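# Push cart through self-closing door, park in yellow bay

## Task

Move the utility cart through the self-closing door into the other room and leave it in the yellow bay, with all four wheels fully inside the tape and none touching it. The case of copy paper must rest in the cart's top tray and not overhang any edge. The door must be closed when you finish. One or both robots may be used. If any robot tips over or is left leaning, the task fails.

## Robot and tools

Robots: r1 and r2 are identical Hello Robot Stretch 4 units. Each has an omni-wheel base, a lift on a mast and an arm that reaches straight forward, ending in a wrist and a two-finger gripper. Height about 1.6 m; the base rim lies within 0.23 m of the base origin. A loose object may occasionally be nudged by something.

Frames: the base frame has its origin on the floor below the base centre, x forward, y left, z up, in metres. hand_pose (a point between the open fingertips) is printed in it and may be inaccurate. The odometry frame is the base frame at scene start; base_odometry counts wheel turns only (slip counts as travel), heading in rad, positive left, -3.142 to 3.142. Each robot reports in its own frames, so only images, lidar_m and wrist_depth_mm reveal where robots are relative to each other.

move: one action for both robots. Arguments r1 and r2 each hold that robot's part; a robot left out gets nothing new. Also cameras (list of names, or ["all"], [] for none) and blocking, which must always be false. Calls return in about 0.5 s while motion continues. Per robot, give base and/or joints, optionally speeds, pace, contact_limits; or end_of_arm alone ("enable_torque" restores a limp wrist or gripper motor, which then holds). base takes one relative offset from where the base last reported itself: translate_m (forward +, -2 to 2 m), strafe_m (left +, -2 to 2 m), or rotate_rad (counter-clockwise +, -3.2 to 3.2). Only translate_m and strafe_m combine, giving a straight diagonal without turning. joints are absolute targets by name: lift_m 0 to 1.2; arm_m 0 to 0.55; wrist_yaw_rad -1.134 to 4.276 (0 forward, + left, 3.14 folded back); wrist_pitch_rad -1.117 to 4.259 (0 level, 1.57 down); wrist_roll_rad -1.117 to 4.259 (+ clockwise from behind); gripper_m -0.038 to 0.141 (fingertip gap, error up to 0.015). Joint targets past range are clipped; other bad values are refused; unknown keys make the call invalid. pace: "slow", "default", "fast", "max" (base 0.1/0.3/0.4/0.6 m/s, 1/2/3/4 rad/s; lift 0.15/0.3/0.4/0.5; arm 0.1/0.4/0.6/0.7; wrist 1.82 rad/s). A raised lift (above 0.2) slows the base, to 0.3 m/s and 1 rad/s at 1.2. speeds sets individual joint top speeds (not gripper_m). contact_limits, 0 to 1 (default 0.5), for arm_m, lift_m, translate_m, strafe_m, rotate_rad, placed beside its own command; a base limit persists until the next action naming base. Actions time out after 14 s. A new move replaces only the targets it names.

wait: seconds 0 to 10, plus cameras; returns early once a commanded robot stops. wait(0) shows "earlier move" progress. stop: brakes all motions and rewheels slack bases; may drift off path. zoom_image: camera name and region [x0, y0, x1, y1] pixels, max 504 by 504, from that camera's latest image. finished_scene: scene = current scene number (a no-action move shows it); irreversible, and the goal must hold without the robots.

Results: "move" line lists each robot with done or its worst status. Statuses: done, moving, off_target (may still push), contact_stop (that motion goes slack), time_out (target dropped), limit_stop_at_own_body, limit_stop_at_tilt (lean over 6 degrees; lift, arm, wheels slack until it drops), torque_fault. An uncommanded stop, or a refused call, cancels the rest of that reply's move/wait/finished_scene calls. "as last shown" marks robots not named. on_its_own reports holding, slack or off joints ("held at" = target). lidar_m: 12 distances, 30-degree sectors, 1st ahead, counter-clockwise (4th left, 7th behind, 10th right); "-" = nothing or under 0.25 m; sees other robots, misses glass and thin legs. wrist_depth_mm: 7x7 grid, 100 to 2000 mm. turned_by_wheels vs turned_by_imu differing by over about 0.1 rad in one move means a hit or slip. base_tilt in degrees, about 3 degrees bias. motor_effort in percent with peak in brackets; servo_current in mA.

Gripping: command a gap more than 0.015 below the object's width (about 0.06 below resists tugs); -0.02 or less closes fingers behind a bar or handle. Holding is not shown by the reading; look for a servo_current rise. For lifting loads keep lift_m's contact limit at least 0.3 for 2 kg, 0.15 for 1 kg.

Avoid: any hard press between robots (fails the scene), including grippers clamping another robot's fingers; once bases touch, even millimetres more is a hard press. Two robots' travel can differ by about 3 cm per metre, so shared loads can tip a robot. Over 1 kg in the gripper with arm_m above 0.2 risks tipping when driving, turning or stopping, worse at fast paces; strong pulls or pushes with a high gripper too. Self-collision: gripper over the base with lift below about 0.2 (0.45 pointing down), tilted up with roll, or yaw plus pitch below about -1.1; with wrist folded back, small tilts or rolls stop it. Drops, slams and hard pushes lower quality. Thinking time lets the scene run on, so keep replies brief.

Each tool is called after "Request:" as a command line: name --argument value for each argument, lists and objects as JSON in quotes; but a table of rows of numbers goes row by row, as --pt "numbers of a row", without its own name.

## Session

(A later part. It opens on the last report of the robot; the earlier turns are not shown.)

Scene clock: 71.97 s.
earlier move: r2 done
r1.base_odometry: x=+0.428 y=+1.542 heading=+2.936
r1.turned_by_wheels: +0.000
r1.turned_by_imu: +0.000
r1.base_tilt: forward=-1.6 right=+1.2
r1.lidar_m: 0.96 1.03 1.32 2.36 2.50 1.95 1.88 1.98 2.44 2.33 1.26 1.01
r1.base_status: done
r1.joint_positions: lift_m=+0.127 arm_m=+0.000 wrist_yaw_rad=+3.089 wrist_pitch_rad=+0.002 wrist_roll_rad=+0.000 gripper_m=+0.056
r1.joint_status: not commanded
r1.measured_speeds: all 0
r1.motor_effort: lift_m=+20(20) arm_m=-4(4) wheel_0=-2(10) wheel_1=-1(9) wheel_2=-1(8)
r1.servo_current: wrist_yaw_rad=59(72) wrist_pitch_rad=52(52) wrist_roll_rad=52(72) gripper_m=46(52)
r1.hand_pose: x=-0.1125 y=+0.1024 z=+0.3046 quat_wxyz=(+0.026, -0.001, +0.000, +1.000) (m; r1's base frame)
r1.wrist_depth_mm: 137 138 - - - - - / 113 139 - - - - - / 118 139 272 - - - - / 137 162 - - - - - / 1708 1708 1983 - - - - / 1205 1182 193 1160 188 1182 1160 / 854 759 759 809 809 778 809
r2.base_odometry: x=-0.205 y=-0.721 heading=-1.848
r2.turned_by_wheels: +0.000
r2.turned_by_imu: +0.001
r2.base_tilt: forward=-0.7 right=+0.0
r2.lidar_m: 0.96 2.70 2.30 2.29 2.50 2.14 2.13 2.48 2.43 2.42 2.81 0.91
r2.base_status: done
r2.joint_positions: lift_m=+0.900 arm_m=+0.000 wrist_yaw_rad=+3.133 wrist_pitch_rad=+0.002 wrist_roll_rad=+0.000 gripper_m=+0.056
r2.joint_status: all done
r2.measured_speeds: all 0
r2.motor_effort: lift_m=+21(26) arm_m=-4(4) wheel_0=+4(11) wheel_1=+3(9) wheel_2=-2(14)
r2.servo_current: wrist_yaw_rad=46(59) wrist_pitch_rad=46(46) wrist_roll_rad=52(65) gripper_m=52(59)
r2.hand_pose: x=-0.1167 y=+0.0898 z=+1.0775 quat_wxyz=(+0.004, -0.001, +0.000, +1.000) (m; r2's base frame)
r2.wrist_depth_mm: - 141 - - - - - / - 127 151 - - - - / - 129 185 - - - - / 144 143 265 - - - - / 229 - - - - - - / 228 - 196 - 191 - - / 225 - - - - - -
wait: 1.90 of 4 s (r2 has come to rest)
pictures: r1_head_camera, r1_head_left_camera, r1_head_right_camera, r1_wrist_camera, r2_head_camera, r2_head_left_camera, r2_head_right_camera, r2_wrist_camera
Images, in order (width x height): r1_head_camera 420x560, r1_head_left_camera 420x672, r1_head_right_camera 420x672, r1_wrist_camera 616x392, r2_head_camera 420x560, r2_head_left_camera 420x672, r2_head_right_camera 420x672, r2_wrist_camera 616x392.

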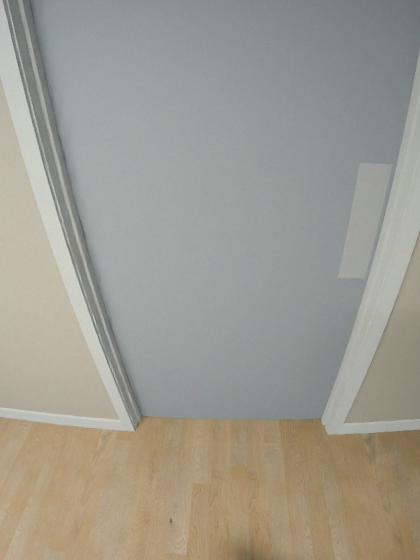

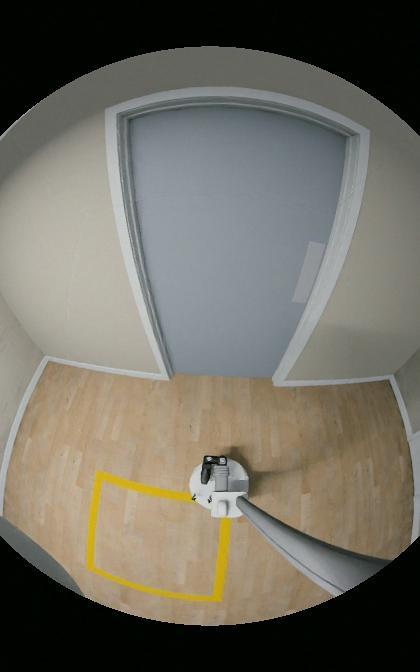

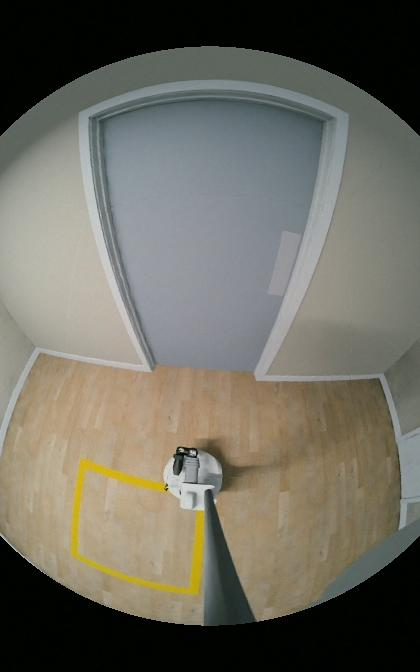

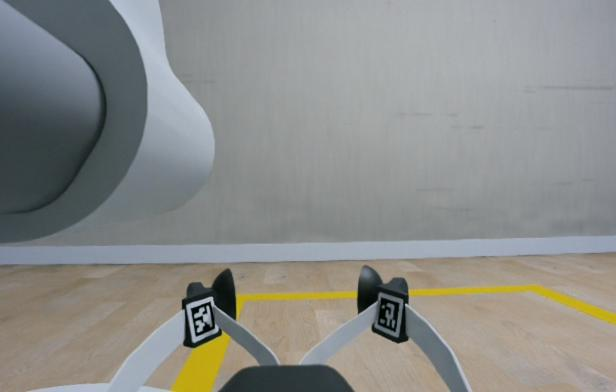

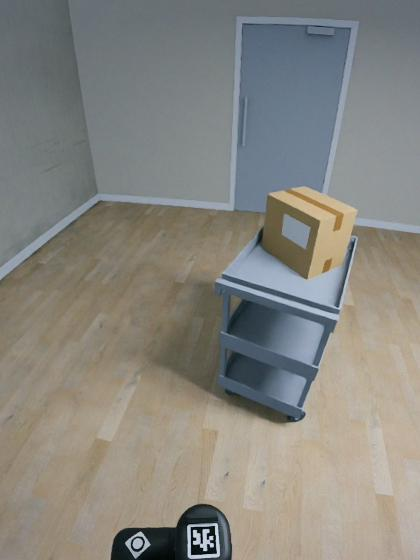

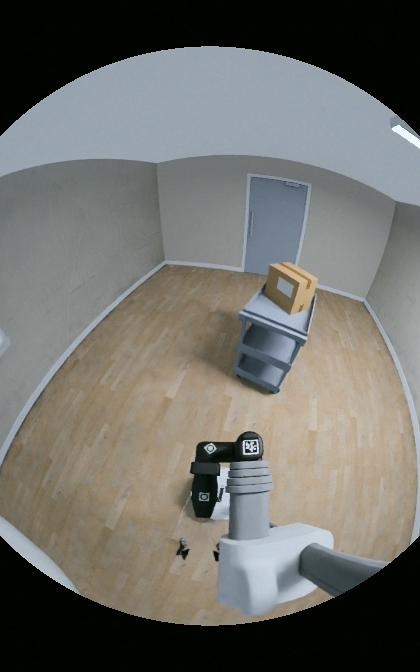

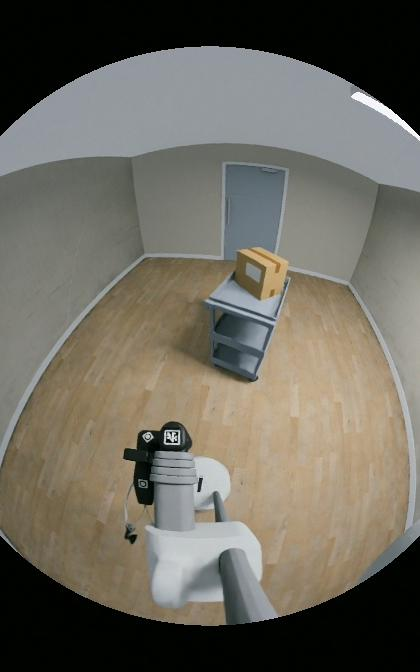

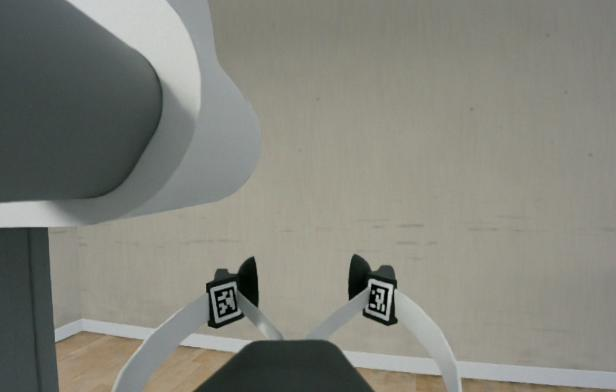

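Request:
move --blocking false --r1 '{"base":{"strafe_m":-0.1},"joints":{"lift_m":0.5}}' --r2 '{"base":{"rotate_rad":-0.38},"joints":{"wrist_yaw_rad":0,"lift_m":0.8}}'

Request:
wait --seconds 4

Request:
wait --seconds 4 --cameras '["r1_head_camera","r2_head_camera","r2_head_left_camera","r2_wrist_camera"]'

Scene clock: 93.13 s.
move: r1 moving; r2 moving
r1.base_odometry: x=+0.435 y=+1.577 heading=+2.936
r1.turned_by_wheels: +0.000
r1.turned_by_imu: +0.000
r1.base_tilt: forward=-1.6 right=+1.3
r1.lidar_m: 0.97 1.02 1.33 2.40 2.51 1.96 1.89 2.02 2.39 2.31 1.26 0.98
r1.base_status: strafe_m moving
r1.joint_positions: lift_m=+0.164 arm_m=+0.000 wrist_yaw_rad=+3.089 wrist_pitch_rad=+0.002 wrist_roll_rad=+0.000 gripper_m=+0.056
r1.joint_status: lift_m moving
r1.measured_speeds: translate_m=-0.001 strafe_m=-0.139 rotate_rad=+0.005 lift_m=+0.146 arm_m=+0.000 wrist_yaw_rad=+0.000 wrist_pitch_rad=+0.000 wrist_roll_rad=+0.000
r1.motor_effort: lift_m=+27(28) arm_m=-4(4) wheel_0=+10(11) wheel_1=-9(9) wheel_2=+0(2)
r1.servo_current: wrist_yaw_rad=52(59) wrist_pitch_rad=39(46) wrist_roll_rad=46(59) gripper_m=39(46)
r1.hand_pose: x=-0.1125 y=+0.1024 z=+0.3421 quat_wxyz=(+0.026, -0.001, +0.000, +1.000) (m; r1's base frame)
r1.wrist_depth_mm: 136 138 - - - - - / 113 139 - - - - - / 118 140 274 - - - - / 137 162 - - - - - / 1808 - - - - - - / 1308 1308 193 1281 187 1255 1229 / 917 820 820 854 866 842 891
r2.base_odometry: x=-0.205 y=-0.721 heading=-2.082
r2.turned_by_wheels: -0.234
r2.turned_by_imu: -0.227
r2.base_tilt: forward=-0.7 right=+0.1
r2.lidar_m: 0.91 3.25 2.40 2.29 2.42 2.22 2.13 2.24 2.50 2.40 2.54 0.92
r2.base_status: rotate_rad moving
r2.joint_positions: lift_m=+0.862 arm_m=+0.000 wrist_yaw_rad=+2.570 wrist_pitch_rad=+0.002 wrist_roll_rad=+0.000 gripper_m=+0.056
r2.joint_status: lift_m moving; wrist_yaw_rad moving
r2.measured_speeds: translate_m=-0.001 strafe_m=+0.000 rotate_rad=-0.792 lift_m=-0.146 arm_m=+0.000 wrist_yaw_rad=-1.745 wrist_pitch_rad=+0.000 wrist_roll_rad=+0.000
r2.motor_effort: lift_m=+12(18) arm_m=-4(4) wheel_0=+7(9) wheel_1=+6(9) wheel_2=+7(10)
r2.servo_current: wrist_yaw_rad=59(169) wrist_pitch_rad=33(46) wrist_roll_rad=46(52) gripper_m=46(52)
r2.hand_pose: x=-0.0243 y=+0.2296 z=+1.0401 quat_wxyz=(+0.282, -0.001, +0.000, +0.959) (m; r2's base frame)
r2.wrist_depth_mm: - - - - - - - / - - - - - - - / 259 - - - - - - / - - - - - - - / - - - - - - - / - - 196 - 190 - - / - - - - - - -

Scene clock: 95.03 s.
earlier move: r1 moving; r2 done
r1.base_odometry: x=+0.448 y=+1.640 heading=+2.936
r1.turned_by_wheels: +0.000
r1.turned_by_imu: -0.001
r1.base_tilt: forward=-1.6 right=+1.3
r1.lidar_m: 0.95 1.01 1.32 2.46 2.59 1.95 1.86 1.98 2.33 2.23 1.25 0.97
r1.base_status: done
r1.joint_positions: lift_m=+0.499 arm_m=+0.000 wrist_yaw_rad=+3.089 wrist_pitch_rad=+0.002 wrist_roll_rad=+0.000 gripper_m=+0.056
r1.joint_status: lift_m moving
r1.measured_speeds: all 0
r1.motor_effort: lift_m=+24(28) arm_m=-4(4) wheel_0=+1(11) wheel_1=-1(10) wheel_2=+0(2)
r1.servo_current: wrist_yaw_rad=46(65) wrist_pitch_rad=39(52) wrist_roll_rad=46(59) gripper_m=39(46)
r1.hand_pose: x=-0.1125 y=+0.1024 z=+0.6771 quat_wxyz=(+0.026, -0.001, +0.000, +1.000) (m; r1's base frame)
r1.wrist_depth_mm: 137 138 - - - - - / 113 139 - - - - - / 116 140 272 - - - - / 137 159 - - - - - / - - - - - - - / - - 193 - 187 - - / 1708 1499 1537 153 1618 1464 1618
r2.base_odometry: x=-0.205 y=-0.721 heading=-2.227
r2.turned_by_wheels: -0.145
r2.turned_by_imu: -0.141
r2.base_tilt: forward=-0.7 right=+0.1
r2.lidar_m: 0.91 1.02 2.54 2.28 2.35 2.31 2.11 2.17 2.63 2.40 2.45 3.11
r2.base_status: done
r2.joint_positions: lift_m=+0.800 arm_m=+0.000 wrist_yaw_rad=+0.003 wrist_pitch_rad=+0.002 wrist_roll_rad=+0.000 gripper_m=+0.056
r2.joint_status: all done
r2.measured_speeds: all 0
r2.motor_effort: lift_m=+14(18) arm_m=-4(4) wheel_0=+3(9) wheel_1=+3(9) wheel_2=+5(10)
r2.servo_current: wrist_yaw_rad=52(169) wrist_pitch_rad=39(46) wrist_roll_rad=59(65) gripper_m=46(59)
r2.hand_pose: x=+0.4596 y=-0.0866 z=+0.9781 quat_wxyz=(+1.000, +0.000, +0.001, +0.001) (m; r2's base frame)
r2.wrist_depth_mm: - - - - - - - / - - - - - - - / - - - - - - - / - - - 1042 - - - / - - 1138 1042 - - - / - - 191 170 189 - - / - 1921 - - - - -
wait: 1.90 of 4 s (r2 has come to rest)

Scene clock: 95.17 s.
earlier move: r1 done
r1.base_odometry: x=+0.448 y=+1.640 heading=+2.936
r1.turned_by_wheels: +0.000
r1.turned_by_imu: +0.000
r1.base_tilt: forward=-1.6 right=+1.3
r1.lidar_m: 0.96 1.03 1.33 2.46 2.57 1.95 1.87 2.01 2.33 2.25 1.27 0.97
r1.base_status: done
r1.joint_positions: lift_m=+0.499 arm_m=+0.000 wrist_yaw_rad=+3.089 wrist_pitch_rad=+0.002 wrist_roll_rad=+0.000 gripper_m=+0.056
r1.joint_status: all done
r1.measured_speeds: all 0
r1.motor_effort: lift_m=+25(28) arm_m=-4(4) wheel_0=+1(11) wheel_1=-1(10) wheel_2=+0(2)
r1.servo_current: wrist_yaw_rad=46(65) wrist_pitch_rad=39(52) wrist_roll_rad=65(65) gripper_m=39(46)
r1.hand_pose: x=-0.1125 y=+0.1024 z=+0.6771 quat_wxyz=(+0.026, -0.001, +0.000, +1.000) (m; r1's base frame)
r1.wrist_depth_mm: 136 138 - - - - - / 112 139 - - - - - / 116 139 271 - - - - / 137 159 - - - - - / - - - - - - - / - - 191 - 188 - - / 1708 1499 1499 153 1618 1499 1661
r2.base_odometry: x=-0.205 y=-0.721 heading=-2.227
r2.turned_by_wheels: +0.000
r2.turned_by_imu: +0.000
r2.base_tilt: forward=-0.6 right=+0.1
r2.lidar_m: 0.90 1.03 2.55 2.29 2.31 2.32 2.14 2.16 2.64 2.42 2.46 3.10
r2.base_status: done
r2.joint_positions: lift_m=+0.800 arm_m=+0.000 wrist_yaw_rad=+0.003 wrist_pitch_rad=+0.002 wrist_roll_rad=+0.000 gripper_m=+0.056
r2.joint_status: all done
r2.measured_speeds: all 0
r2.motor_effort: lift_m=+14(18) arm_m=-4(4) wheel_0=+4(9) wheel_1=+3(9) wheel_2=+5(10)
r2.servo_current: wrist_yaw_rad=59(169) wrist_pitch_rad=33(46) wrist_roll_rad=39(65) gripper_m=46(59)
r2.hand_pose: x=+0.4596 y=-0.0866 z=+0.9781 quat_wxyz=(+1.000, +0.000, +0.001, +0.001) (m; r2's base frame)
r2.wrist_depth_mm: - - - - - - - / - - - - - - - / - - - - - - - / - - - 1042 - - - / - - 1138 1042 - - - / - - 191 171 189 - - / - 1921 - - - - -
wait: 0.13 of 4 s (r1 has come to rest)
pictures: r1_head_camera, r2_head_camera, r2_head_left_camera, r2_wrist_camera
Images, in order (width x height): r1_head_camera 420x560, r2_head_camera 420x560, r2_head_left_camera 420x672, r2_wrist_camera 616x392.

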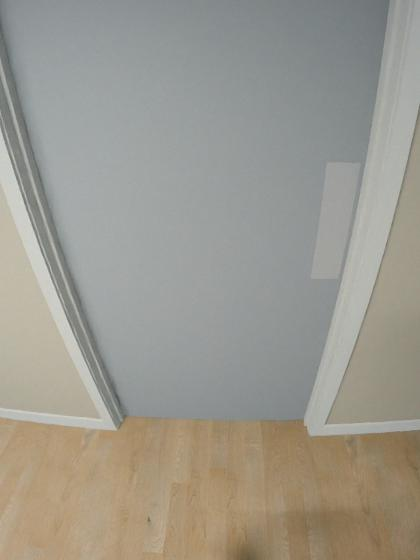

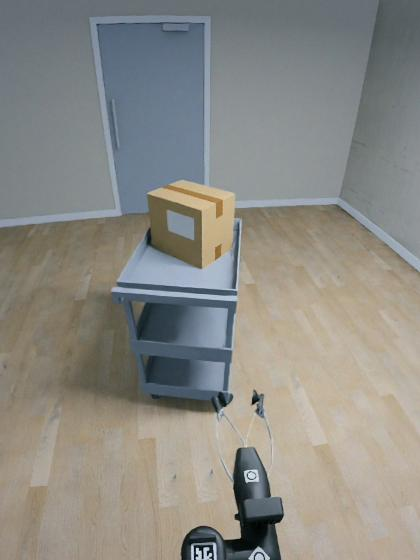

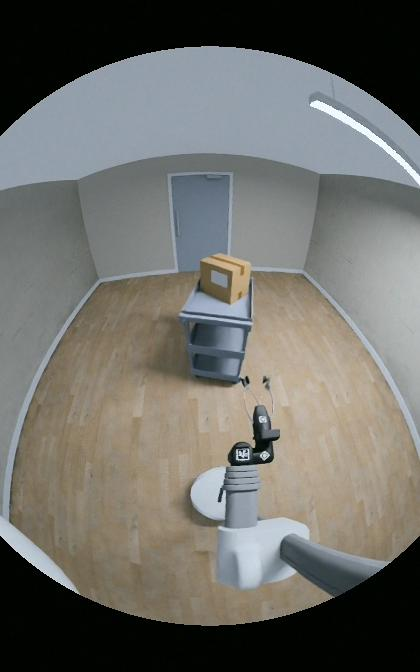

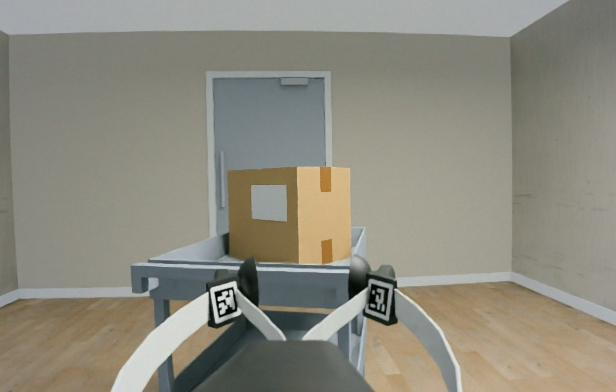

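Request:
move --blocking false --r2 '{"base":{"strafe_m":0.13},"joints":{"wrist_roll_rad":1.571,"lift_m":0.72,"gripper_m":0.12}}'

Request:
wait --seconds 3

Request:
wait --seconds 3 --cameras '["r2_head_camera","r2_head_left_camera","r2_wrist_camera"]'

Request:
zoom_image --camera "r2_head_camera" --region '[90, 240, 300, 450]'

Scene clock: 110.90 s.
move: r2 moving
r1: as last shown
r1.base_tilt: forward=-1.6 right=+1.2
r1.lidar_m: 0.97 1.02 1.33 2.47 2.58 1.95 1.89 2.01 2.32 2.25 1.26 0.95
r1.motor_effort: lift_m=+25(25) arm_m=-4(4) wheel_0=+1(2) wheel_1=-1(1) wheel_2=+0(0)
r1.servo_current: wrist_yaw_rad=46(65) wrist_pitch_rad=46(46) wrist_roll_rad=52(52) gripper_m=39(52)
r1.wrist_depth_mm: 136 138 - - - - - / 113 139 - - - - - / 116 140 271 - - - - / 137 159 - - - - - / - - - - - - - / - - 192 - 187 - - / 1661 1499 1499 153 1576 1499 1661
r2.base_odometry: x=-0.177 y=-0.743 heading=-2.227
r2.turned_by_wheels: +0.000
r2.turned_by_imu: +0.001
r2.base_tilt: forward=-0.7 right=+0.1
r2.lidar_m: 0.89 1.03 2.49 2.26 2.29 2.31 2.14 2.17 2.67 2.45 2.49 3.12
r2.base_status: strafe_m moving
r2.joint_positions: lift_m=+0.762 arm_m=+0.000 wrist_yaw_rad=+0.003 wrist_pitch_rad=+0.002 wrist_roll_rad=+0.589 gripper_m=+0.075
r2.joint_status: lift_m moving; wrist_roll_rad moving; gripper_m moving
r2.measured_speeds: translate_m=-0.001 strafe_m=+0.140 rotate_rad=+0.008 lift_m=-0.146 arm_m=+0.000 wrist_yaw_rad=-0.001 wrist_pitch_rad=+0.000 wrist_roll_rad=+1.820
r2.motor_effort: lift_m=+11(16) arm_m=-4(4) wheel_0=-12(12) wheel_1=+12(12) wheel_2=+0(4)
r2.servo_current: wrist_yaw_rad=46(52) wrist_pitch_rad=39(46) wrist_roll_rad=91(98) gripper_m=85(104)
r2.hand_pose: x=+0.4596 y=-0.0866 z=+0.9401 quat_wxyz=(+0.957, +0.290, +0.001, +0.001) (m; r2's base frame)
r2.wrist_depth_mm: - - - - - - - / - - - - - - - / - - - - - - - / - - - 1025 - - - / - - - 1008 - - 1808 / - - 190 759 186 1808 1464 / - - - - - 1336 1255

Scene clock: 112.03 s.
earlier move: r2 done
r1.base_odometry: x=+0.448 y=+1.640 heading=+2.936
r1.turned_by_wheels: +0.000
r1.turned_by_imu: +0.000
r1.base_tilt: forward=-1.6 right=+1.3
r1.lidar_m: 0.95 1.01 1.32 2.47 2.58 1.94 1.86 2.01 2.33 2.25 1.24 0.99
r1.base_status: not commanded
r1.joint_positions: lift_m=+0.499 arm_m=+0.000 wrist_yaw_rad=+3.089 wrist_pitch_rad=+0.002 wrist_roll_rad=+0.000 gripper_m=+0.056
r1.joint_status: not commanded
r1.measured_speeds: all 0
r1.motor_effort: lift_m=+25(25) arm_m=-4(4) wheel_0=+1(2) wheel_1=-1(1) wheel_2=+0(0)
r1.servo_current: wrist_yaw_rad=46(65) wrist_pitch_rad=46(52) wrist_roll_rad=46(59) gripper_m=39(52)
r1.hand_pose: x=-0.1125 y=+0.1024 z=+0.6771 quat_wxyz=(+0.026, -0.001, +0.000, +1.000) (m; r1's base frame)
r1.wrist_depth_mm: 136 138 - - - - - / 113 139 - - - - - / 116 139 270 - - - - / 137 159 - - - - - / - - - - - - - / - - 192 - 187 - - / 1708 1499 1537 153 1576 1464 1661
r2.base_odometry: x=-0.103 y=-0.801 heading=-2.227
r2.turned_by_wheels: +0.000
r2.turned_by_imu: +0.000
r2.base_tilt: forward=-0.7 right=+0.1
r2.lidar_m: 0.91 3.60 2.38 2.15 2.19 2.33 2.12 2.18 2.75 2.54 2.59 0.96
r2.base_status: done
r2.joint_positions: lift_m=+0.720 arm_m=+0.000 wrist_yaw_rad=+0.003 wrist_pitch_rad=+0.002 wrist_roll_rad=+1.569 gripper_m=+0.120
r2.joint_status: all done
r2.measured_speeds: all 0
r2.motor_effort: lift_m=+14(18) arm_m=-4(4) wheel_0=-2(12) wheel_1=+1(12) wheel_2=+0(4)
r2.servo_current: wrist_yaw_rad=46(59) wrist_pitch_rad=46(46) wrist_roll_rad=39(98) gripper_m=52(117)
r2.hand_pose: x=+0.4595 y=-0.0866 z=+0.8981 quat_wxyz=(+0.708, +0.706, +0.001, +0.000) (m; r2's base frame)
r2.wrist_depth_mm: - - - - - 1756 1229 / - - - - - 1808 1229 / - - - 1060 - 741 - / - - - 976 - 750 - / - - - 1118 1397 778 - / - - 198 788 200 1499 1308 / - - - - - 1863 1255
wait: 1.13 of 3 s (r2 has come to rest)

Scene clock: 115.03 s.
r1.base_odometry: x=+0.448 y=+1.640 heading=+2.936
r1.turned_by_wheels: +0.000
r1.turned_by_imu: +0.000
r1.base_tilt: forward=-1.6 right=+1.3
r1.lidar_m: 0.97 1.01 1.28 2.46 2.59 1.96 1.88 2.00 2.30 2.21 1.24 0.97
r1.base_status: not commanded
r1.joint_positions: lift_m=+0.499 arm_m=+0.000 wrist_yaw_rad=+3.089 wrist_pitch_rad=+0.002 wrist_roll_rad=+0.000 gripper_m=+0.056
r1.joint_status: not commanded
r1.measured_speeds: all 0
r1.motor_effort: lift_m=+25(25) arm_m=-4(4) wheel_0=+1(2) wheel_1=-1(1) wheel_2=+0(0)
r1.servo_current: wrist_yaw_rad=39(65) wrist_pitch_rad=39(52) wrist_roll_rad=52(59) gripper_m=39(52)
r1.hand_pose: x=-0.1125 y=+0.1024 z=+0.6771 quat_wxyz=(+0.026, -0.001, +0.000, +1.000) (m; r1's base frame)
r1.wrist_depth_mm: 137 138 - - - - - / 113 139 - - - - - / 117 140 270 - - - - / 137 160 - - - - - / - - - - - - - / - - 193 - 187 - - / 1708 1499 1537 153 1576 1499 1708
r2.base_odometry: x=-0.103 y=-0.801 heading=-2.227
r2.turned_by_wheels: +0.000
r2.turned_by_imu: +0.000
r2.base_tilt: forward=-0.6 right=+0.1
r2.lidar_m: 0.92 3.56 2.39 2.16 2.21 2.32 2.14 2.16 2.74 2.51 2.59 0.94
r2.base_status: done
r2.joint_positions: lift_m=+0.720 arm_m=+0.000 wrist_yaw_rad=+0.003 wrist_pitch_rad=+0.002 wrist_roll_rad=+1.569 gripper_m=+0.120
r2.joint_status: all done
r2.measured_speeds: all 0
r2.motor_effort: lift_m=+14(18) arm_m=-4(4) wheel_0=-2(12) wheel_1=+1(12) wheel_2=+0(4)
r2.servo_current: wrist_yaw_rad=46(59) wrist_pitch_rad=39(46) wrist_roll_rad=59(98) gripper_m=52(117)
r2.hand_pose: x=+0.4595 y=-0.0866 z=+0.8981 quat_wxyz=(+0.708, +0.706, +0.001, +0.000) (m; r2's base frame)
r2.wrist_depth_mm: - - - - - 1756 1229 / - - - - - 1808 1255 / - - - 1060 - 741 - / - - - 1008 - 750 - / - - - 1098 1397 768 - / - - 198 798 200 1499 1308 / - - - - - 1808 1229
wait: 3.00 s; at rest by 0.27 s
pictures: r2_head_camera, r2_head_left_camera, r2_wrist_camera
Images, in order (width x height): r2_head_camera 420x560, r2_head_left_camera 420x672, r2_wrist_camera 616x392.

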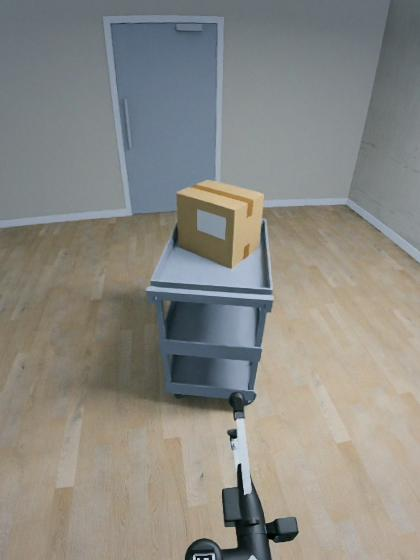

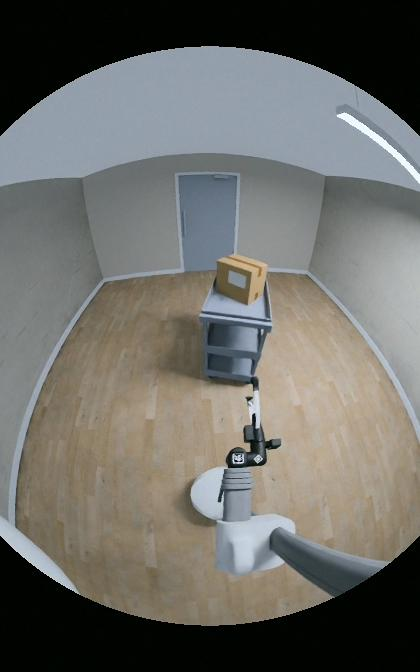

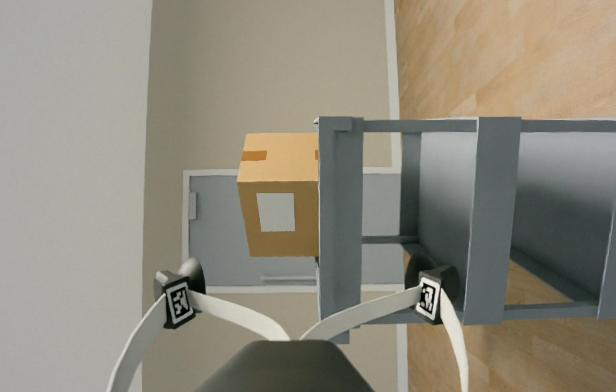

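Scaled by 2.400 from the camera's 420x560 image, which has a finer 1200x1600 frame.

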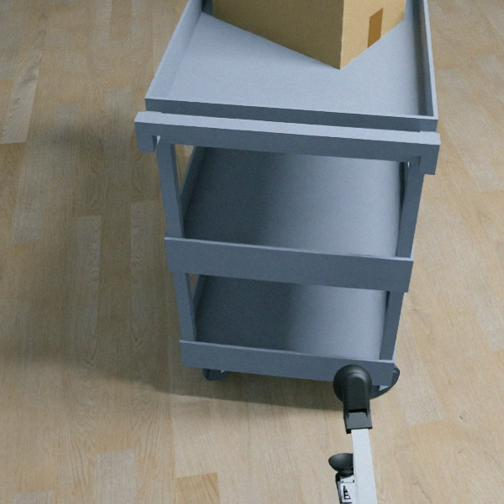

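Request:
move --blocking false --r2 '{"base":{"translate_m":0.3},"joints":{"lift_m":0.668,"arm_m":0.1}}'

Request:
wait --seconds 3

Request:
wait --seconds 1 --cameras '["r2_head_camera","r2_head_right_camera","r2_wrist_camera"]'

Scene clock: 133.53 s.
move: r2 moving
r1: as last shown
r1.lidar_m: 0.96 1.00 1.32 2.47 2.56 1.96 1.88 2.01 2.32 2.24 1.23 0.95
r1.motor_effort: lift_m=+25(25) arm_m=-4(4) wheel_0=+2(2) wheel_1=-1(1) wheel_2=+0(0)
r1.servo_current: wrist_yaw_rad=59(65) wrist_pitch_rad=46(46) wrist_roll_rad=52(52) gripper_m=39(46)
r1.wrist_depth_mm: 137 139 - - - - - / 112 139 - - - - - / 116 139 271 - - - - / 137 160 - - - - - / - - - - - - - / - - 191 - 187 - - / 1708 1499 1537 154 1618 1464 1618
r2.base_odometry: x=-0.122 y=-0.825 heading=-2.227
r2.turned_by_wheels: +0.000
r2.turned_by_imu: +0.001
r2.base_tilt: forward=-0.7 right=+0.1
r2.lidar_m: 0.90 3.61 2.39 2.17 2.21 2.36 2.17 2.22 2.77 2.53 2.59 0.90
r2.base_status: translate_m moving
r2.joint_positions: lift_m=+0.685 arm_m=+0.051 wrist_yaw_rad=+0.003 wrist_pitch_rad=+0.002 wrist_roll_rad=+1.569 gripper_m=+0.120
r2.joint_status: lift_m moving; arm_m moving
r2.measured_speeds: translate_m=+0.122 strafe_m=+0.000 rotate_rad=-0.002 lift_m=-0.104 arm_m=+0.195 wrist_yaw_rad=+0.000 wrist_pitch_rad=+0.000 wrist_roll_rad=+0.001
r2.motor_effort: lift_m=+14(14) arm_m=+3(11) wheel_0=+6(10) wheel_1=+8(8) wheel_2=-12(13)
r2.servo_current: wrist_yaw_rad=59(65) wrist_pitch_rad=33(46) wrist_roll_rad=39(52) gripper_m=52(59)
r2.hand_pose: x=+0.5100 y=-0.0867 z=+0.8624 quat_wxyz=(+0.708, +0.707, +0.001, +0.000) (m; r2's base frame)
r2.wrist_depth_mm: - - - - - 1708 1182 / - - - - - 1708 1205 / - - - 960 - 668 - / - - - 904 - 691 - / - - - 707 - 699 - / - - 198 723 196 723 - / - - - - - 1756 1205

Scene clock: 135.50 s.
earlier move: r2 done
r1.base_odometry: x=+0.448 y=+1.640 heading=+2.936
r1.turned_by_wheels: +0.000
r1.turned_by_imu: +0.000
r1.base_tilt: forward=-1.6 right=+1.3
r1.lidar_m: 0.96 1.03 1.31 2.44 2.57 1.96 1.88 2.02 2.31 2.24 1.26 0.96
r1.base_status: not commanded
r1.joint_positions: lift_m=+0.499 arm_m=+0.000 wrist_yaw_rad=+3.089 wrist_pitch_rad=+0.002 wrist_roll_rad=+0.000 gripper_m=+0.056
r1.joint_status: not commanded
r1.measured_speeds: all 0
r1.motor_effort: lift_m=+25(25) arm_m=-4(4) wheel_0=+1(2) wheel_1=-1(1) wheel_2=+0(0)
r1.servo_current: wrist_yaw_rad=59(72) wrist_pitch_rad=39(46) wrist_roll_rad=65(72) gripper_m=46(52)
r1.hand_pose: x=-0.1125 y=+0.1024 z=+0.6771 quat_wxyz=(+0.026, -0.001, +0.000, +1.000) (m; r1's base frame)
r1.wrist_depth_mm: 137 139 - - - - - / 113 139 - - - - - / 117 140 272 - - - - / 137 160 - - - - - / - - - - - - - / - - 192 - 187 - - / 1708 1499 1537 153 1618 1499 1618
r2.base_odometry: x=-0.286 y=-1.038 heading=-2.227
r2.turned_by_wheels: +0.000
r2.turned_by_imu: +0.001
r2.base_tilt: forward=-0.7 right=+0.1
r2.lidar_m: 0.63 0.70 2.43 2.21 2.25 2.67 2.43 2.48 2.74 2.50 2.54 0.62
r2.base_status: done
r2.joint_positions: lift_m=+0.668 arm_m=+0.100 wrist_yaw_rad=+0.003 wrist_pitch_rad=+0.002 wrist_roll_rad=+1.569 gripper_m=+0.120
r2.joint_status: all done
r2.measured_speeds: all 0
r2.motor_effort: lift_m=+14(18) arm_m=+7(11) wheel_0=+4(10) wheel_1=+4(8) wheel_2=-3(13)
r2.servo_current: wrist_yaw_rad=52(65) wrist_pitch_rad=39(46) wrist_roll_rad=39(65) gripper_m=52(59)
r2.hand_pose: x=+0.5593 y=-0.0867 z=+0.8461 quat_wxyz=(+0.708, +0.707, +0.001, +0.000) (m; r2's base frame)
r2.wrist_depth_mm: - - - 276 - 1537 1098 / - - - 317 349 347 - / - - 654 343 - - - / - - 591 353 - - - / - - 661 366 991 - - / - - 198 375 196 - - / - - - - - 1863 -
wait: 1.97 of 3 s (r2 has come to rest)

Scene clock: 136.50 s.
r1.base_odometry: x=+0.448 y=+1.640 heading=+2.936
r1.turned_by_wheels: +0.000
r1.turned_by_imu: +0.000
r1.base_tilt: forward=-1.6 right=+1.3
r1.lidar_m: 0.95 1.03 1.32 2.47 2.59 1.96 1.88 1.99 2.32 2.24 1.24 0.98
r1.base_status: not commanded
r1.joint_positions: lift_m=+0.499 arm_m=+0.000 wrist_yaw_rad=+3.089 wrist_pitch_rad=+0.002 wrist_roll_rad=+0.000 gripper_m=+0.056
r1.joint_status: not commanded
r1.measured_speeds: all 0
r1.motor_effort: lift_m=+25(25) arm_m=-4(4) wheel_0=+1(2) wheel_1=-1(1) wheel_2=+0(0)
r1.servo_current: wrist_yaw_rad=39(72) wrist_pitch_rad=39(46) wrist_roll_rad=39(72) gripper_m=39(52)
r1.hand_pose: x=-0.1125 y=+0.1024 z=+0.6771 quat_wxyz=(+0.026, -0.001, +0.000, +1.000) (m; r1's base frame)
r1.wrist_depth_mm: 137 138 - - - - - / 113 139 - - - - - / 116 139 270 - - - - / 137 159 - - - - - / - - - - - - - / - - 192 - 188 - - / 1708 1464 1537 153 1576 1537 1618
r2.base_odometry: x=-0.286 y=-1.038 heading=-2.227
r2.turned_by_wheels: +0.000
r2.turned_by_imu: +0.000
r2.base_tilt: forward=-0.6 right=+0.1
r2.lidar_m: 0.62 0.68 2.41 2.23 2.28 2.68 2.45 2.47 2.77 2.50 2.57 0.66
r2.base_status: done
r2.joint_positions: lift_m=+0.668 arm_m=+0.100 wrist_yaw_rad=+0.003 wrist_pitch_rad=+0.002 wrist_roll_rad=+1.569 gripper_m=+0.120
r2.joint_status: all done
r2.measured_speeds: all 0
r2.motor_effort: lift_m=+14(18) arm_m=+7(11) wheel_0=+4(10) wheel_1=+4(8) wheel_2=-2(13)
r2.servo_current: wrist_yaw_rad=46(65) wrist_pitch_rad=39(46) wrist_roll_rad=46(65) gripper_m=52(59)
r2.hand_pose: x=+0.5593 y=-0.0867 z=+0.8461 quat_wxyz=(+0.708, +0.707, +0.001, +0.000) (m; r2's base frame)
r2.wrist_depth_mm: - - - 277 - 1537 1078 / - - - 320 349 345 - / - - 654 345 - - - / - - 603 353 - - - / - - 668 368 991 - - / - - 199 375 196 - - / - - - - - 1863 -
wait: 1.00 s; at rest by 0.27 s
pictures: r2_head_camera, r2_head_right_camera, r2_wrist_camera
Images, in order (width x height): r2_head_camera 420x560, r2_head_right_camera 420x672, r2_wrist_camera 616x392.

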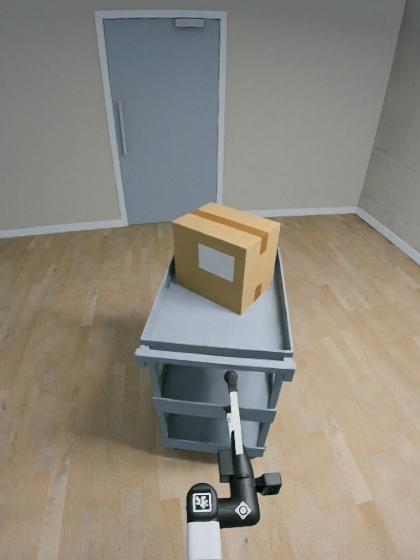

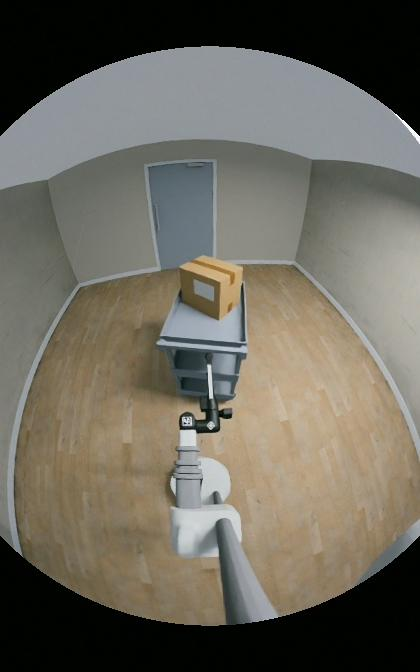

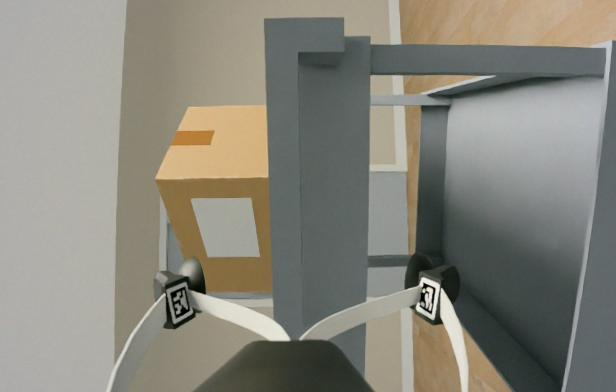

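Request:
move --blocking false --r2 '{"base":{"strafe_m":0.05},"joints":{"lift_m":0.683}}'

Request:
wait --seconds 3

Request:
move --blocking false --r2 '{"base":{"translate_m":0.09},"pace":"slow"}'

Request:
wait --seconds 3 --cameras '["r2_head_camera","r2_wrist_camera"]'

Scene clock: 144.53 s.
move: r2 moving
r1: as last shown
r1.lidar_m: 0.96 1.02 1.31 2.46 2.59 1.97 1.88 2.01 2.32 2.25 1.24 0.95
r1.motor_effort: lift_m=+25(25) arm_m=-4(4) wheel_0=+1(1) wheel_1=-1(1) wheel_2=+0(0)
r1.servo_current: wrist_yaw_rad=59(65) wrist_pitch_rad=33(46) wrist_roll_rad=59(65) gripper_m=39(46)
r1.wrist_depth_mm: 136 138 - - - - - / 113 139 - - - - - / 116 140 271 - - - - / 137 159 - - - - - / - - - - - - - / - - 192 - 187 - - / 1708 1537 1537 153 1618 1464 1661
r2.base_odometry: x=-0.258 y=-1.059 heading=-2.227
r2.turned_by_wheels: +0.000
r2.turned_by_imu: +0.000
r2.base_tilt: forward=-0.6 right=+0.1
r2.lidar_m: 0.64 3.42 2.39 2.20 2.22 2.70 2.44 2.50 2.76 2.54 2.58 0.64
r2.base_status: strafe_m moving
r2.joint_positions: lift_m=+0.683 arm_m=+0.100 wrist_yaw_rad=+0.003 wrist_pitch_rad=+0.002 wrist_roll_rad=+1.569 gripper_m=+0.120
r2.joint_status: lift_m moving
r2.measured_speeds: translate_m=+0.000 strafe_m=+0.106 rotate_rad=-0.002 lift_m=+0.000 arm_m=+0.000 wrist_yaw_rad=+0.000 wrist_pitch_rad=+0.000 wrist_roll_rad=+0.000
r2.motor_effort: lift_m=+21(24) arm_m=+7(8) wheel_0=-5(11) wheel_1=+4(11) wheel_2=+0(2)
r2.servo_current: wrist_yaw_rad=52(52) wrist_pitch_rad=39(39) wrist_roll_rad=46(52) gripper_m=52(52)
r2.hand_pose: x=+0.5593 y=-0.0867 z=+0.8605 quat_wxyz=(+0.708, +0.707, +0.001, +0.000) (m; r2's base frame)
r2.wrist_depth_mm: - - - 317 340 342 343 / - - - 345 349 904 - / - - 621 353 357 - - / - - 621 364 366 - - / - - 723 373 375 - - / - - 198 317 198 - - / - - - - - 1708 517

Scene clock: 145.17 s.
earlier move: r2 done
r1.base_odometry: x=+0.448 y=+1.640 heading=+2.936
r1.turned_by_wheels: +0.000
r1.turned_by_imu: +0.000
r1.base_tilt: forward=-1.5 right=+1.3
r1.lidar_m: 0.94 1.02 1.32 2.46 2.60 1.95 1.87 1.99 2.32 2.22 1.27 0.95
r1.base_status: not commanded
r1.joint_positions: lift_m=+0.499 arm_m=+0.000 wrist_yaw_rad=+3.089 wrist_pitch_rad=+0.002 wrist_roll_rad=+0.000 gripper_m=+0.056
r1.joint_status: not commanded
r1.measured_speeds: all 0
r1.motor_effort: lift_m=+25(25) arm_m=-4(4) wheel_0=+1(1) wheel_1=-1(1) wheel_2=+0(0)
r1.servo_current: wrist_yaw_rad=46(65) wrist_pitch_rad=39(46) wrist_roll_rad=65(65) gripper_m=39(52)
r1.hand_pose: x=-0.1125 y=+0.1024 z=+0.6771 quat_wxyz=(+0.026, -0.001, +0.000, +1.000) (m; r1's base frame)
r1.wrist_depth_mm: 136 139 - - - - - / 113 139 - - - - - / 116 140 271 - - - - / 137 159 - - - - - / - - - - - - - / - - 193 - 188 - - / 1708 1499 1537 153 1661 1499 1618
r2.base_odometry: x=-0.246 y=-1.068 heading=-2.227
r2.turned_by_wheels: +0.000
r2.turned_by_imu: +0.000
r2.base_tilt: forward=-0.7 right=+0.1
r2.lidar_m: 0.63 3.39 2.37 2.15 2.20 2.65 2.45 2.49 2.78 2.54 2.60 0.65
r2.base_status: done
r2.joint_positions: lift_m=+0.683 arm_m=+0.100 wrist_yaw_rad=+0.003 wrist_pitch_rad=+0.002 wrist_roll_rad=+1.569 gripper_m=+0.120
r2.joint_status: all done
r2.measured_speeds: all 0
r2.motor_effort: lift_m=+21(24) arm_m=+7(8) wheel_0=-3(11) wheel_1=+2(11) wheel_2=+0(2)
r2.servo_current: wrist_yaw_rad=39(52) wrist_pitch_rad=46(46) wrist_roll_rad=33(59) gripper_m=59(59)
r2.hand_pose: x=+0.5593 y=-0.0867 z=+0.8605 quat_wxyz=(+0.708, +0.707, +0.001, +0.000) (m; r2's base frame)
r2.wrist_depth_mm: - - - 334 340 1618 359 / - - - 345 349 904 - / - - 591 355 359 - - / - - 640 366 368 - - / - - 732 379 377 - - / - - 198 322 196 - - / - - - - - 1618 484
wait: 0.63 of 3 s (r2 has come to rest)

Scene clock: 145.67 s.
move: r2 moving
r1: as last shown
r1.base_tilt: forward=-1.6 right=+1.3
r1.lidar_m: 0.96 1.01 1.29 2.45 2.58 1.94 1.88 2.00 2.33 2.26 1.24 0.99
r1.motor_effort: lift_m=+25(25) arm_m=-4(4) wheel_0=+1(2) wheel_1=-1(1) wheel_2=+0(0)
r1.servo_current: wrist_yaw_rad=65(65) wrist_pitch_rad=52(52) wrist_roll_rad=39(59) gripper_m=39(46)
r1.wrist_depth_mm: 136 138 - - - - - / 113 139 - - - - - / 116 140 271 - - - - / 137 159 - - - - - / - - - - - - - / - - 191 - 187 - - / 1756 1499 1537 153 1576 1499 1618
r2.base_odometry: x=-0.254 y=-1.078 heading=-2.227
r2.turned_by_wheels: +0.000
r2.turned_by_imu: +0.000
r2.base_tilt: forward=-0.7 right=+0.0
r2.lidar_m: 0.62 3.40 2.39 2.19 2.19 2.70 2.45 2.53 2.76 2.55 2.60 0.63
r2.base_status: translate_m moving
r2.joint_positions: lift_m=+0.683 arm_m=+0.100 wrist_yaw_rad=+0.003 wrist_pitch_rad=+0.002 wrist_roll_rad=+1.569 gripper_m=+0.120
r2.joint_status: not commanded
r2.measured_speeds: translate_m=+0.049 strafe_m=+0.000 rotate_rad=+0.002 lift_m=+0.000 arm_m=+0.000 wrist_yaw_rad=+0.000 wrist_pitch_rad=+0.000 wrist_roll_rad=+0.000
r2.motor_effort: lift_m=+21(21) arm_m=+7(7) wheel_0=+7(9) wheel_1=+5(7) wheel_2=-9(11)
r2.servo_current: wrist_yaw_rad=52(59) wrist_pitch_rad=39(46) wrist_roll_rad=46(59) gripper_m=52(59)
r2.hand_pose: x=+0.5593 y=-0.0867 z=+0.8605 quat_wxyz=(+0.708, +0.707, +0.001, +0.000) (m; r2's base frame)
r2.wrist_depth_mm: - - - 327 330 1576 - / - - 723 336 338 891 - / - - 591 345 347 931 - / - - 621 353 357 - - / - - 732 364 364 - - / - - 198 309 196 - - / - - - - - 1708 484

Scene clock: 147.33 s.
earlier move: r2 done
r1.base_odometry: x=+0.448 y=+1.640 heading=+2.936
r1.turned_by_wheels: +0.000
r1.turned_by_imu: +0.000
r1.base_tilt: forward=-1.6 right=+1.2
r1.lidar_m: 0.95 1.02 1.35 2.45 2.57 1.94 1.88 2.00 2.31 2.24 1.24 0.97
r1.base_status: not commanded
r1.joint_positions: lift_m=+0.499 arm_m=+0.000 wrist_yaw_rad=+3.089 wrist_pitch_rad=+0.002 wrist_roll_rad=+0.000 gripper_m=+0.056
r1.joint_status: not commanded
r1.measured_speeds: all 0
r1.motor_effort: lift_m=+25(25) arm_m=-4(4) wheel_0=+1(2) wheel_1=-1(1) wheel_2=+0(0)
r1.servo_current: wrist_yaw_rad=46(65) wrist_pitch_rad=33(52) wrist_roll_rad=59(65) gripper_m=46(52)
r1.hand_pose: x=-0.1125 y=+0.1024 z=+0.6771 quat_wxyz=(+0.026, -0.001, +0.000, +1.000) (m; r1's base frame)
r1.wrist_depth_mm: 137 138 - - - - - / 113 139 - - - - - / 116 139 271 - - - - / 137 159 - - - - - / - - - - - - - / - - 192 - 188 - - / 1661 1499 1537 153 1576 1464 1618
r2.base_odometry: x=-0.301 y=-1.140 heading=-2.227
r2.turned_by_wheels: +0.000
r2.turned_by_imu: +0.000
r2.base_tilt: forward=-0.7 right=+0.1
r2.lidar_m: 0.54 3.30 2.40 2.19 2.21 2.76 2.54 2.57 2.77 2.55 2.59 0.58
r2.base_status: done
r2.joint_positions: lift_m=+0.683 arm_m=+0.100 wrist_yaw_rad=+0.003 wrist_pitch_rad=+0.002 wrist_roll_rad=+1.569 gripper_m=+0.120
r2.joint_status: not commanded
r2.measured_speeds: all 0
r2.motor_effort: lift_m=+21(21) arm_m=+7(7) wheel_0=+5(9) wheel_1=+3(7) wheel_2=-5(11)
r2.servo_current: wrist_yaw_rad=46(59) wrist_pitch_rad=39(46) wrist_roll_rad=46(65) gripper_m=46(59)
r2.hand_pose: x=+0.5593 y=-0.0867 z=+0.8605 quat_wxyz=(+0.708, +0.707, +0.001, +0.000) (m; r2's base frame)
r2.wrist_depth_mm: - - - 200 254 1661 - / - - 597 206 262 831 - / - - 500 211 270 866 - / - - 554 218 277 - - / - - 615 224 282 - - / - - 199 228 198 554 - / - - - - - 1708 488
wait: 1.67 of 3 s (r2 has come to rest)
pictures: r2_head_camera, r2_wrist_camera
Images, in order (width x height): r2_head_camera 420x560, r2_wrist_camera 616x392.

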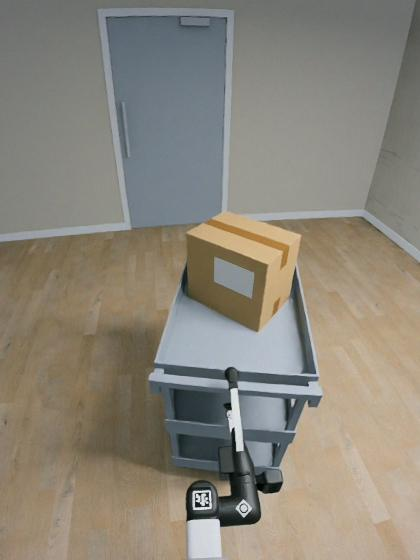

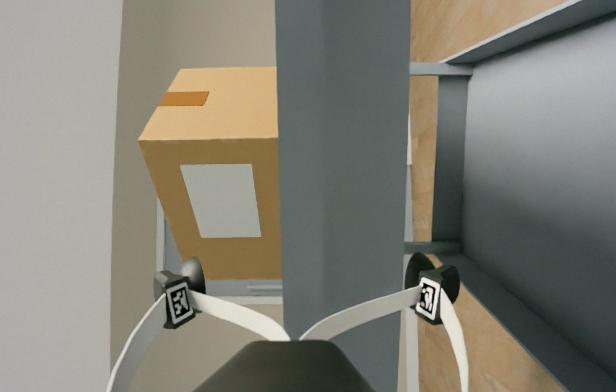

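Request:
move --blocking false --r2 '{"base":{"translate_m":0.035},"pace":"slow"}'

Request:
wait --seconds 2

Request:
move --blocking false --r2 '{"joints":{"gripper_m":-0.03}}'

Request:
wait --seconds 3 --cameras '["r2_head_camera","r2_wrist_camera"]'

Request:
zoom_image --camera "r2_head_camera" --region '[130, 190, 340, 400]'

Scene clock: 164.87 s.
move: r2 moving
r1: as last shown
r1.lidar_m: 0.95 1.00 1.34 2.46 2.58 1.97 1.88 2.01 2.31 2.25 1.29 0.97
r1.servo_current: wrist_yaw_rad=59(59) wrist_pitch_rad=46(46) wrist_roll_rad=46(59) gripper_m=46(46)
r1.wrist_depth_mm: 136 138 - - - - - / 113 139 - - - - - / 116 140 271 - - - - / 137 160 - - - - - / - - - - - - - / - - 192 - 188 - - / 1661 1537 1537 153 1661 1464 1618
r2.base_odometry: x=-0.308 y=-1.149 heading=-2.227
r2.turned_by_wheels: +0.000
r2.turned_by_imu: +0.001
r2.base_tilt: forward=-0.7 right=+0.1
r2.lidar_m: 0.56 3.33 2.38 2.20 2.20 2.79 2.54 2.57 2.77 2.55 2.59 0.52
r2.base_status: translate_m moving
r2.joint_positions: lift_m=+0.683 arm_m=+0.100 wrist_yaw_rad=+0.003 wrist_pitch_rad=+0.002 wrist_roll_rad=+1.569 gripper_m=+0.120
r2.joint_status: not commanded
r2.measured_speeds: translate_m=+0.049 strafe_m=+0.000 rotate_rad=+0.001 lift_m=+0.000 arm_m=+0.000 wrist_yaw_rad=+0.000 wrist_pitch_rad=+0.000 wrist_roll_rad=+0.000
r2.motor_effort: lift_m=+21(21) arm_m=+7(7) wheel_0=+1(10) wheel_1=+6(7) wheel_2=-10(10)
r2.servo_current: wrist_yaw_rad=33(46) wrist_pitch_rad=39(39) wrist_roll_rad=39(59) gripper_m=46(59)
r2.hand_pose: x=+0.5593 y=-0.0867 z=+0.8605 quat_wxyz=(+0.708, +0.707, +0.001, +0.000) (m; r2's base frame)
r2.wrist_depth_mm: - - - 190 245 1708 - / - - 585 195 252 831 - / - - 488 254 258 842 - / - - 539 206 265 866 - / - - 609 213 271 - - / - - 198 217 198 549 - / - - - - - 1756 488

Scene clock: 165.83 s.
earlier move: r2 done
r1.base_odometry: x=+0.448 y=+1.640 heading=+2.936
r1.turned_by_wheels: +0.000
r1.turned_by_imu: +0.000
r1.base_tilt: forward=-1.6 right=+1.3
r1.lidar_m: 0.95 1.01 1.31 2.45 2.59 1.97 1.88 2.00 2.31 2.25 1.25 0.98
r1.base_status: not commanded
r1.joint_positions: lift_m=+0.499 arm_m=+0.000 wrist_yaw_rad=+3.089 wrist_pitch_rad=+0.002 wrist_roll_rad=+0.000 gripper_m=+0.056
r1.joint_status: not commanded
r1.measured_speeds: all 0
r1.motor_effort: lift_m=+25(25) arm_m=-4(4) wheel_0=+1(2) wheel_1=-1(1) wheel_2=+0(0)
r1.servo_current: wrist_yaw_rad=39(65) wrist_pitch_rad=33(52) wrist_roll_rad=59(72) gripper_m=46(46)
r1.hand_pose: x=-0.1125 y=+0.1024 z=+0.6771 quat_wxyz=(+0.026, -0.001, +0.000, +1.000) (m; r1's base frame)
r1.wrist_depth_mm: 137 138 - - - - - / 113 139 - - - - - / 116 140 270 - - - - / 137 159 - - - - - / - - - - - - - / - - 192 - 186 - - / 1708 1537 1499 153 1618 1499 1618
r2.base_odometry: x=-0.322 y=-1.167 heading=-2.227
r2.turned_by_wheels: +0.000
r2.turned_by_imu: +0.000
r2.base_tilt: forward=-0.7 right=+0.1
r2.lidar_m: 0.50 3.28 2.39 2.21 2.23 2.78 2.57 2.61 2.75 2.53 2.58 0.52
r2.base_status: done
r2.joint_positions: lift_m=+0.683 arm_m=+0.100 wrist_yaw_rad=+0.003 wrist_pitch_rad=+0.002 wrist_roll_rad=+1.569 gripper_m=+0.120
r2.joint_status: not commanded
r2.measured_speeds: all 0
r2.motor_effort: lift_m=+21(21) arm_m=+7(7) wheel_0=+4(10) wheel_1=+5(7) wheel_2=-7(10)
r2.servo_current: wrist_yaw_rad=46(65) wrist_pitch_rad=39(46) wrist_roll_rad=52(59) gripper_m=52(59)
r2.hand_pose: x=+0.5593 y=-0.0867 z=+0.8605 quat_wxyz=(+0.708, +0.707, +0.001, +0.000) (m; r2's base frame)
r2.wrist_depth_mm: - - - 166 222 1618 - / - - 554 173 229 - - / - 484 462 178 235 842 - / - - 512 182 242 842 - / - - 580 187 247 - - / - - 198 189 200 - - / - - - - 262 1708 480
wait: 0.97 of 2 s (r2 has come to rest)

Scene clock: 166.33 s.
move: r2 moving
r1: as last shown
r1.lidar_m: 0.97 1.02 1.31 2.46 2.58 1.96 1.89 1.99 2.33 2.23 1.26 0.98
r1.servo_current: wrist_yaw_rad=52(72) wrist_pitch_rad=46(46) wrist_roll_rad=46(59) gripper_m=46(46)
r1.wrist_depth_mm: 136 138 - - - - - / 113 139 - - - - - / 116 139 271 - - - - / 137 160 - - - - - / - - - - - - - / - - 192 - 187 - - / 1661 1537 1576 153 1661 1499 1708
r2.base_odometry: x=-0.322 y=-1.167 heading=-2.227
r2.turned_by_wheels: +0.000
r2.turned_by_imu: +0.000
r2.base_tilt: forward=-0.7 right=+0.1
r2.lidar_m: 0.53 3.27 2.42 2.20 2.23 2.79 2.58 2.60 2.75 2.54 2.56 0.52
r2.base_status: not commanded
r2.joint_positions: lift_m=+0.683 arm_m=+0.100 wrist_yaw_rad=+0.003 wrist_pitch_rad=+0.002 wrist_roll_rad=+1.569 gripper_m=+0.106
r2.joint_status: gripper_m moving
r2.measured_speeds: all 0
r2.motor_effort: lift_m=+21(21) arm_m=+7(8) wheel_0=+4(4) wheel_1=+5(5) wheel_2=-7(7)
r2.servo_current: wrist_yaw_rad=39(52) wrist_pitch_rad=39(46) wrist_roll_rad=46(59) gripper_m=98(98)
r2.hand_pose: x=+0.5593 y=-0.0867 z=+0.8605 quat_wxyz=(+0.708, +0.707, +0.001, +0.000) (m; r2's base frame)
r2.wrist_depth_mm: - - - 166 222 1537 - / - - 549 173 229 - - / - 480 466 178 236 831 - / - - 512 181 241 842 - / - - 580 187 247 - - / - - 195 190 192 - - / - - - - 263 1708 480

Scene clock: 168.07 s.
earlier move: r2 done
r1.base_odometry: x=+0.448 y=+1.640 heading=+2.936
r1.turned_by_wheels: +0.000
r1.turned_by_imu: +0.000
r1.base_tilt: forward=-1.6 right=+1.3
r1.lidar_m: 0.97 1.01 1.31 2.45 2.60 1.96 1.88 2.03 2.31 2.25 1.25 0.96
r1.base_status: not commanded
r1.joint_positions: lift_m=+0.499 arm_m=+0.000 wrist_yaw_rad=+3.089 wrist_pitch_rad=+0.002 wrist_roll_rad=+0.000 gripper_m=+0.056
r1.joint_status: not commanded
r1.measured_speeds: all 0
r1.motor_effort: lift_m=+25(25) arm_m=-4(4) wheel_0=+1(2) wheel_1=-1(1) wheel_2=+0(0)
r1.servo_current: wrist_yaw_rad=52(72) wrist_pitch_rad=46(52) wrist_roll_rad=52(65) gripper_m=39(46)
r1.hand_pose: x=-0.1125 y=+0.1024 z=+0.6771 quat_wxyz=(+0.026, -0.001, +0.000, +1.000) (m; r1's base frame)
r1.wrist_depth_mm: 136 138 - - - - - / 113 139 - - - - - / 116 139 268 - - - - / 137 159 - - - - - / - - - - - - - / - - 191 - 187 - - / 1756 1499 1499 153 1576 1499 1661
r2.base_odometry: x=-0.322 y=-1.167 heading=-2.226
r2.turned_by_wheels: +0.000
r2.turned_by_imu: +0.001
r2.base_tilt: forward=-0.7 right=+0.1
r2.lidar_m: 0.49 3.27 2.38 2.21 2.22 2.82 2.57 2.62 2.78 2.54 2.60 0.52
r2.base_status: not commanded
r2.joint_positions: lift_m=+0.683 arm_m=+0.100 wrist_yaw_rad=+0.003 wrist_pitch_rad=+0.002 wrist_roll_rad=+1.569 gripper_m=-0.028
r2.joint_status: all done
r2.measured_speeds: all 0
r2.motor_effort: lift_m=+21(21) arm_m=+4(8) wheel_0=+2(5) wheel_1=+5(5) wheel_2=-3(7)
r2.servo_current: wrist_yaw_rad=52(65) wrist_pitch_rad=39(46) wrist_roll_rad=52(65) gripper_m=124(306)
r2.hand_pose: x=+0.5595 y=-0.0867 z=+0.8605 quat_wxyz=(+0.708, +0.707, +0.001, +0.000) (m; r2's base frame)
r2.wrist_depth_mm: - - - 154 210 741 - / - - 530 158 216 778 - / - 462 452 164 222 - - / - - 508 226 229 - - / - - 585 174 236 - - / - - 186 180 178 559 - / - - - - - 1576 473
wait: 1.73 of 3 s (r2 has come to rest)
pictures: r2_head_camera, r2_wrist_camera
Images, in order (width x height): r2_head_camera 420x560, r2_wrist_camera 616x392.

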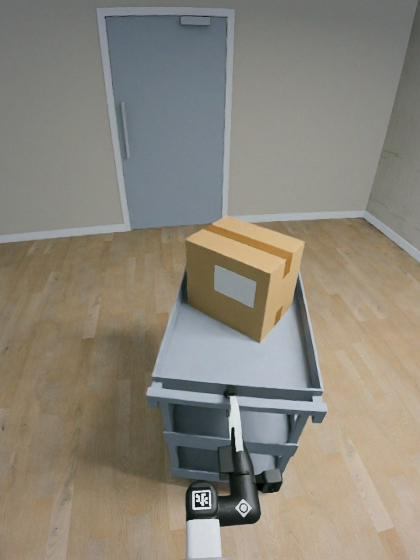

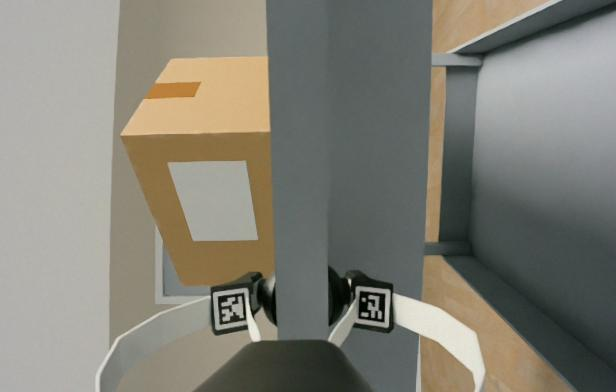

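Scaled by 2.400 from the camera's 420x560 image, which has a finer 1200x1600 frame.

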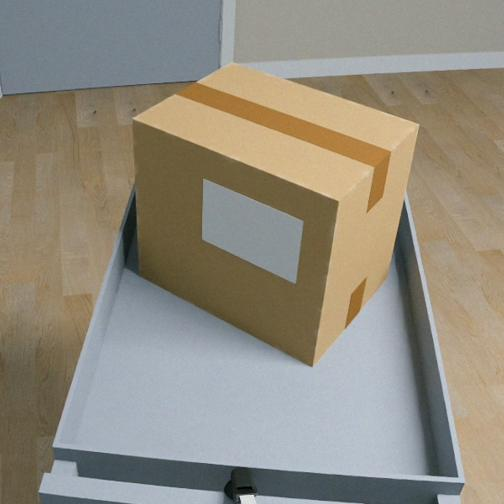

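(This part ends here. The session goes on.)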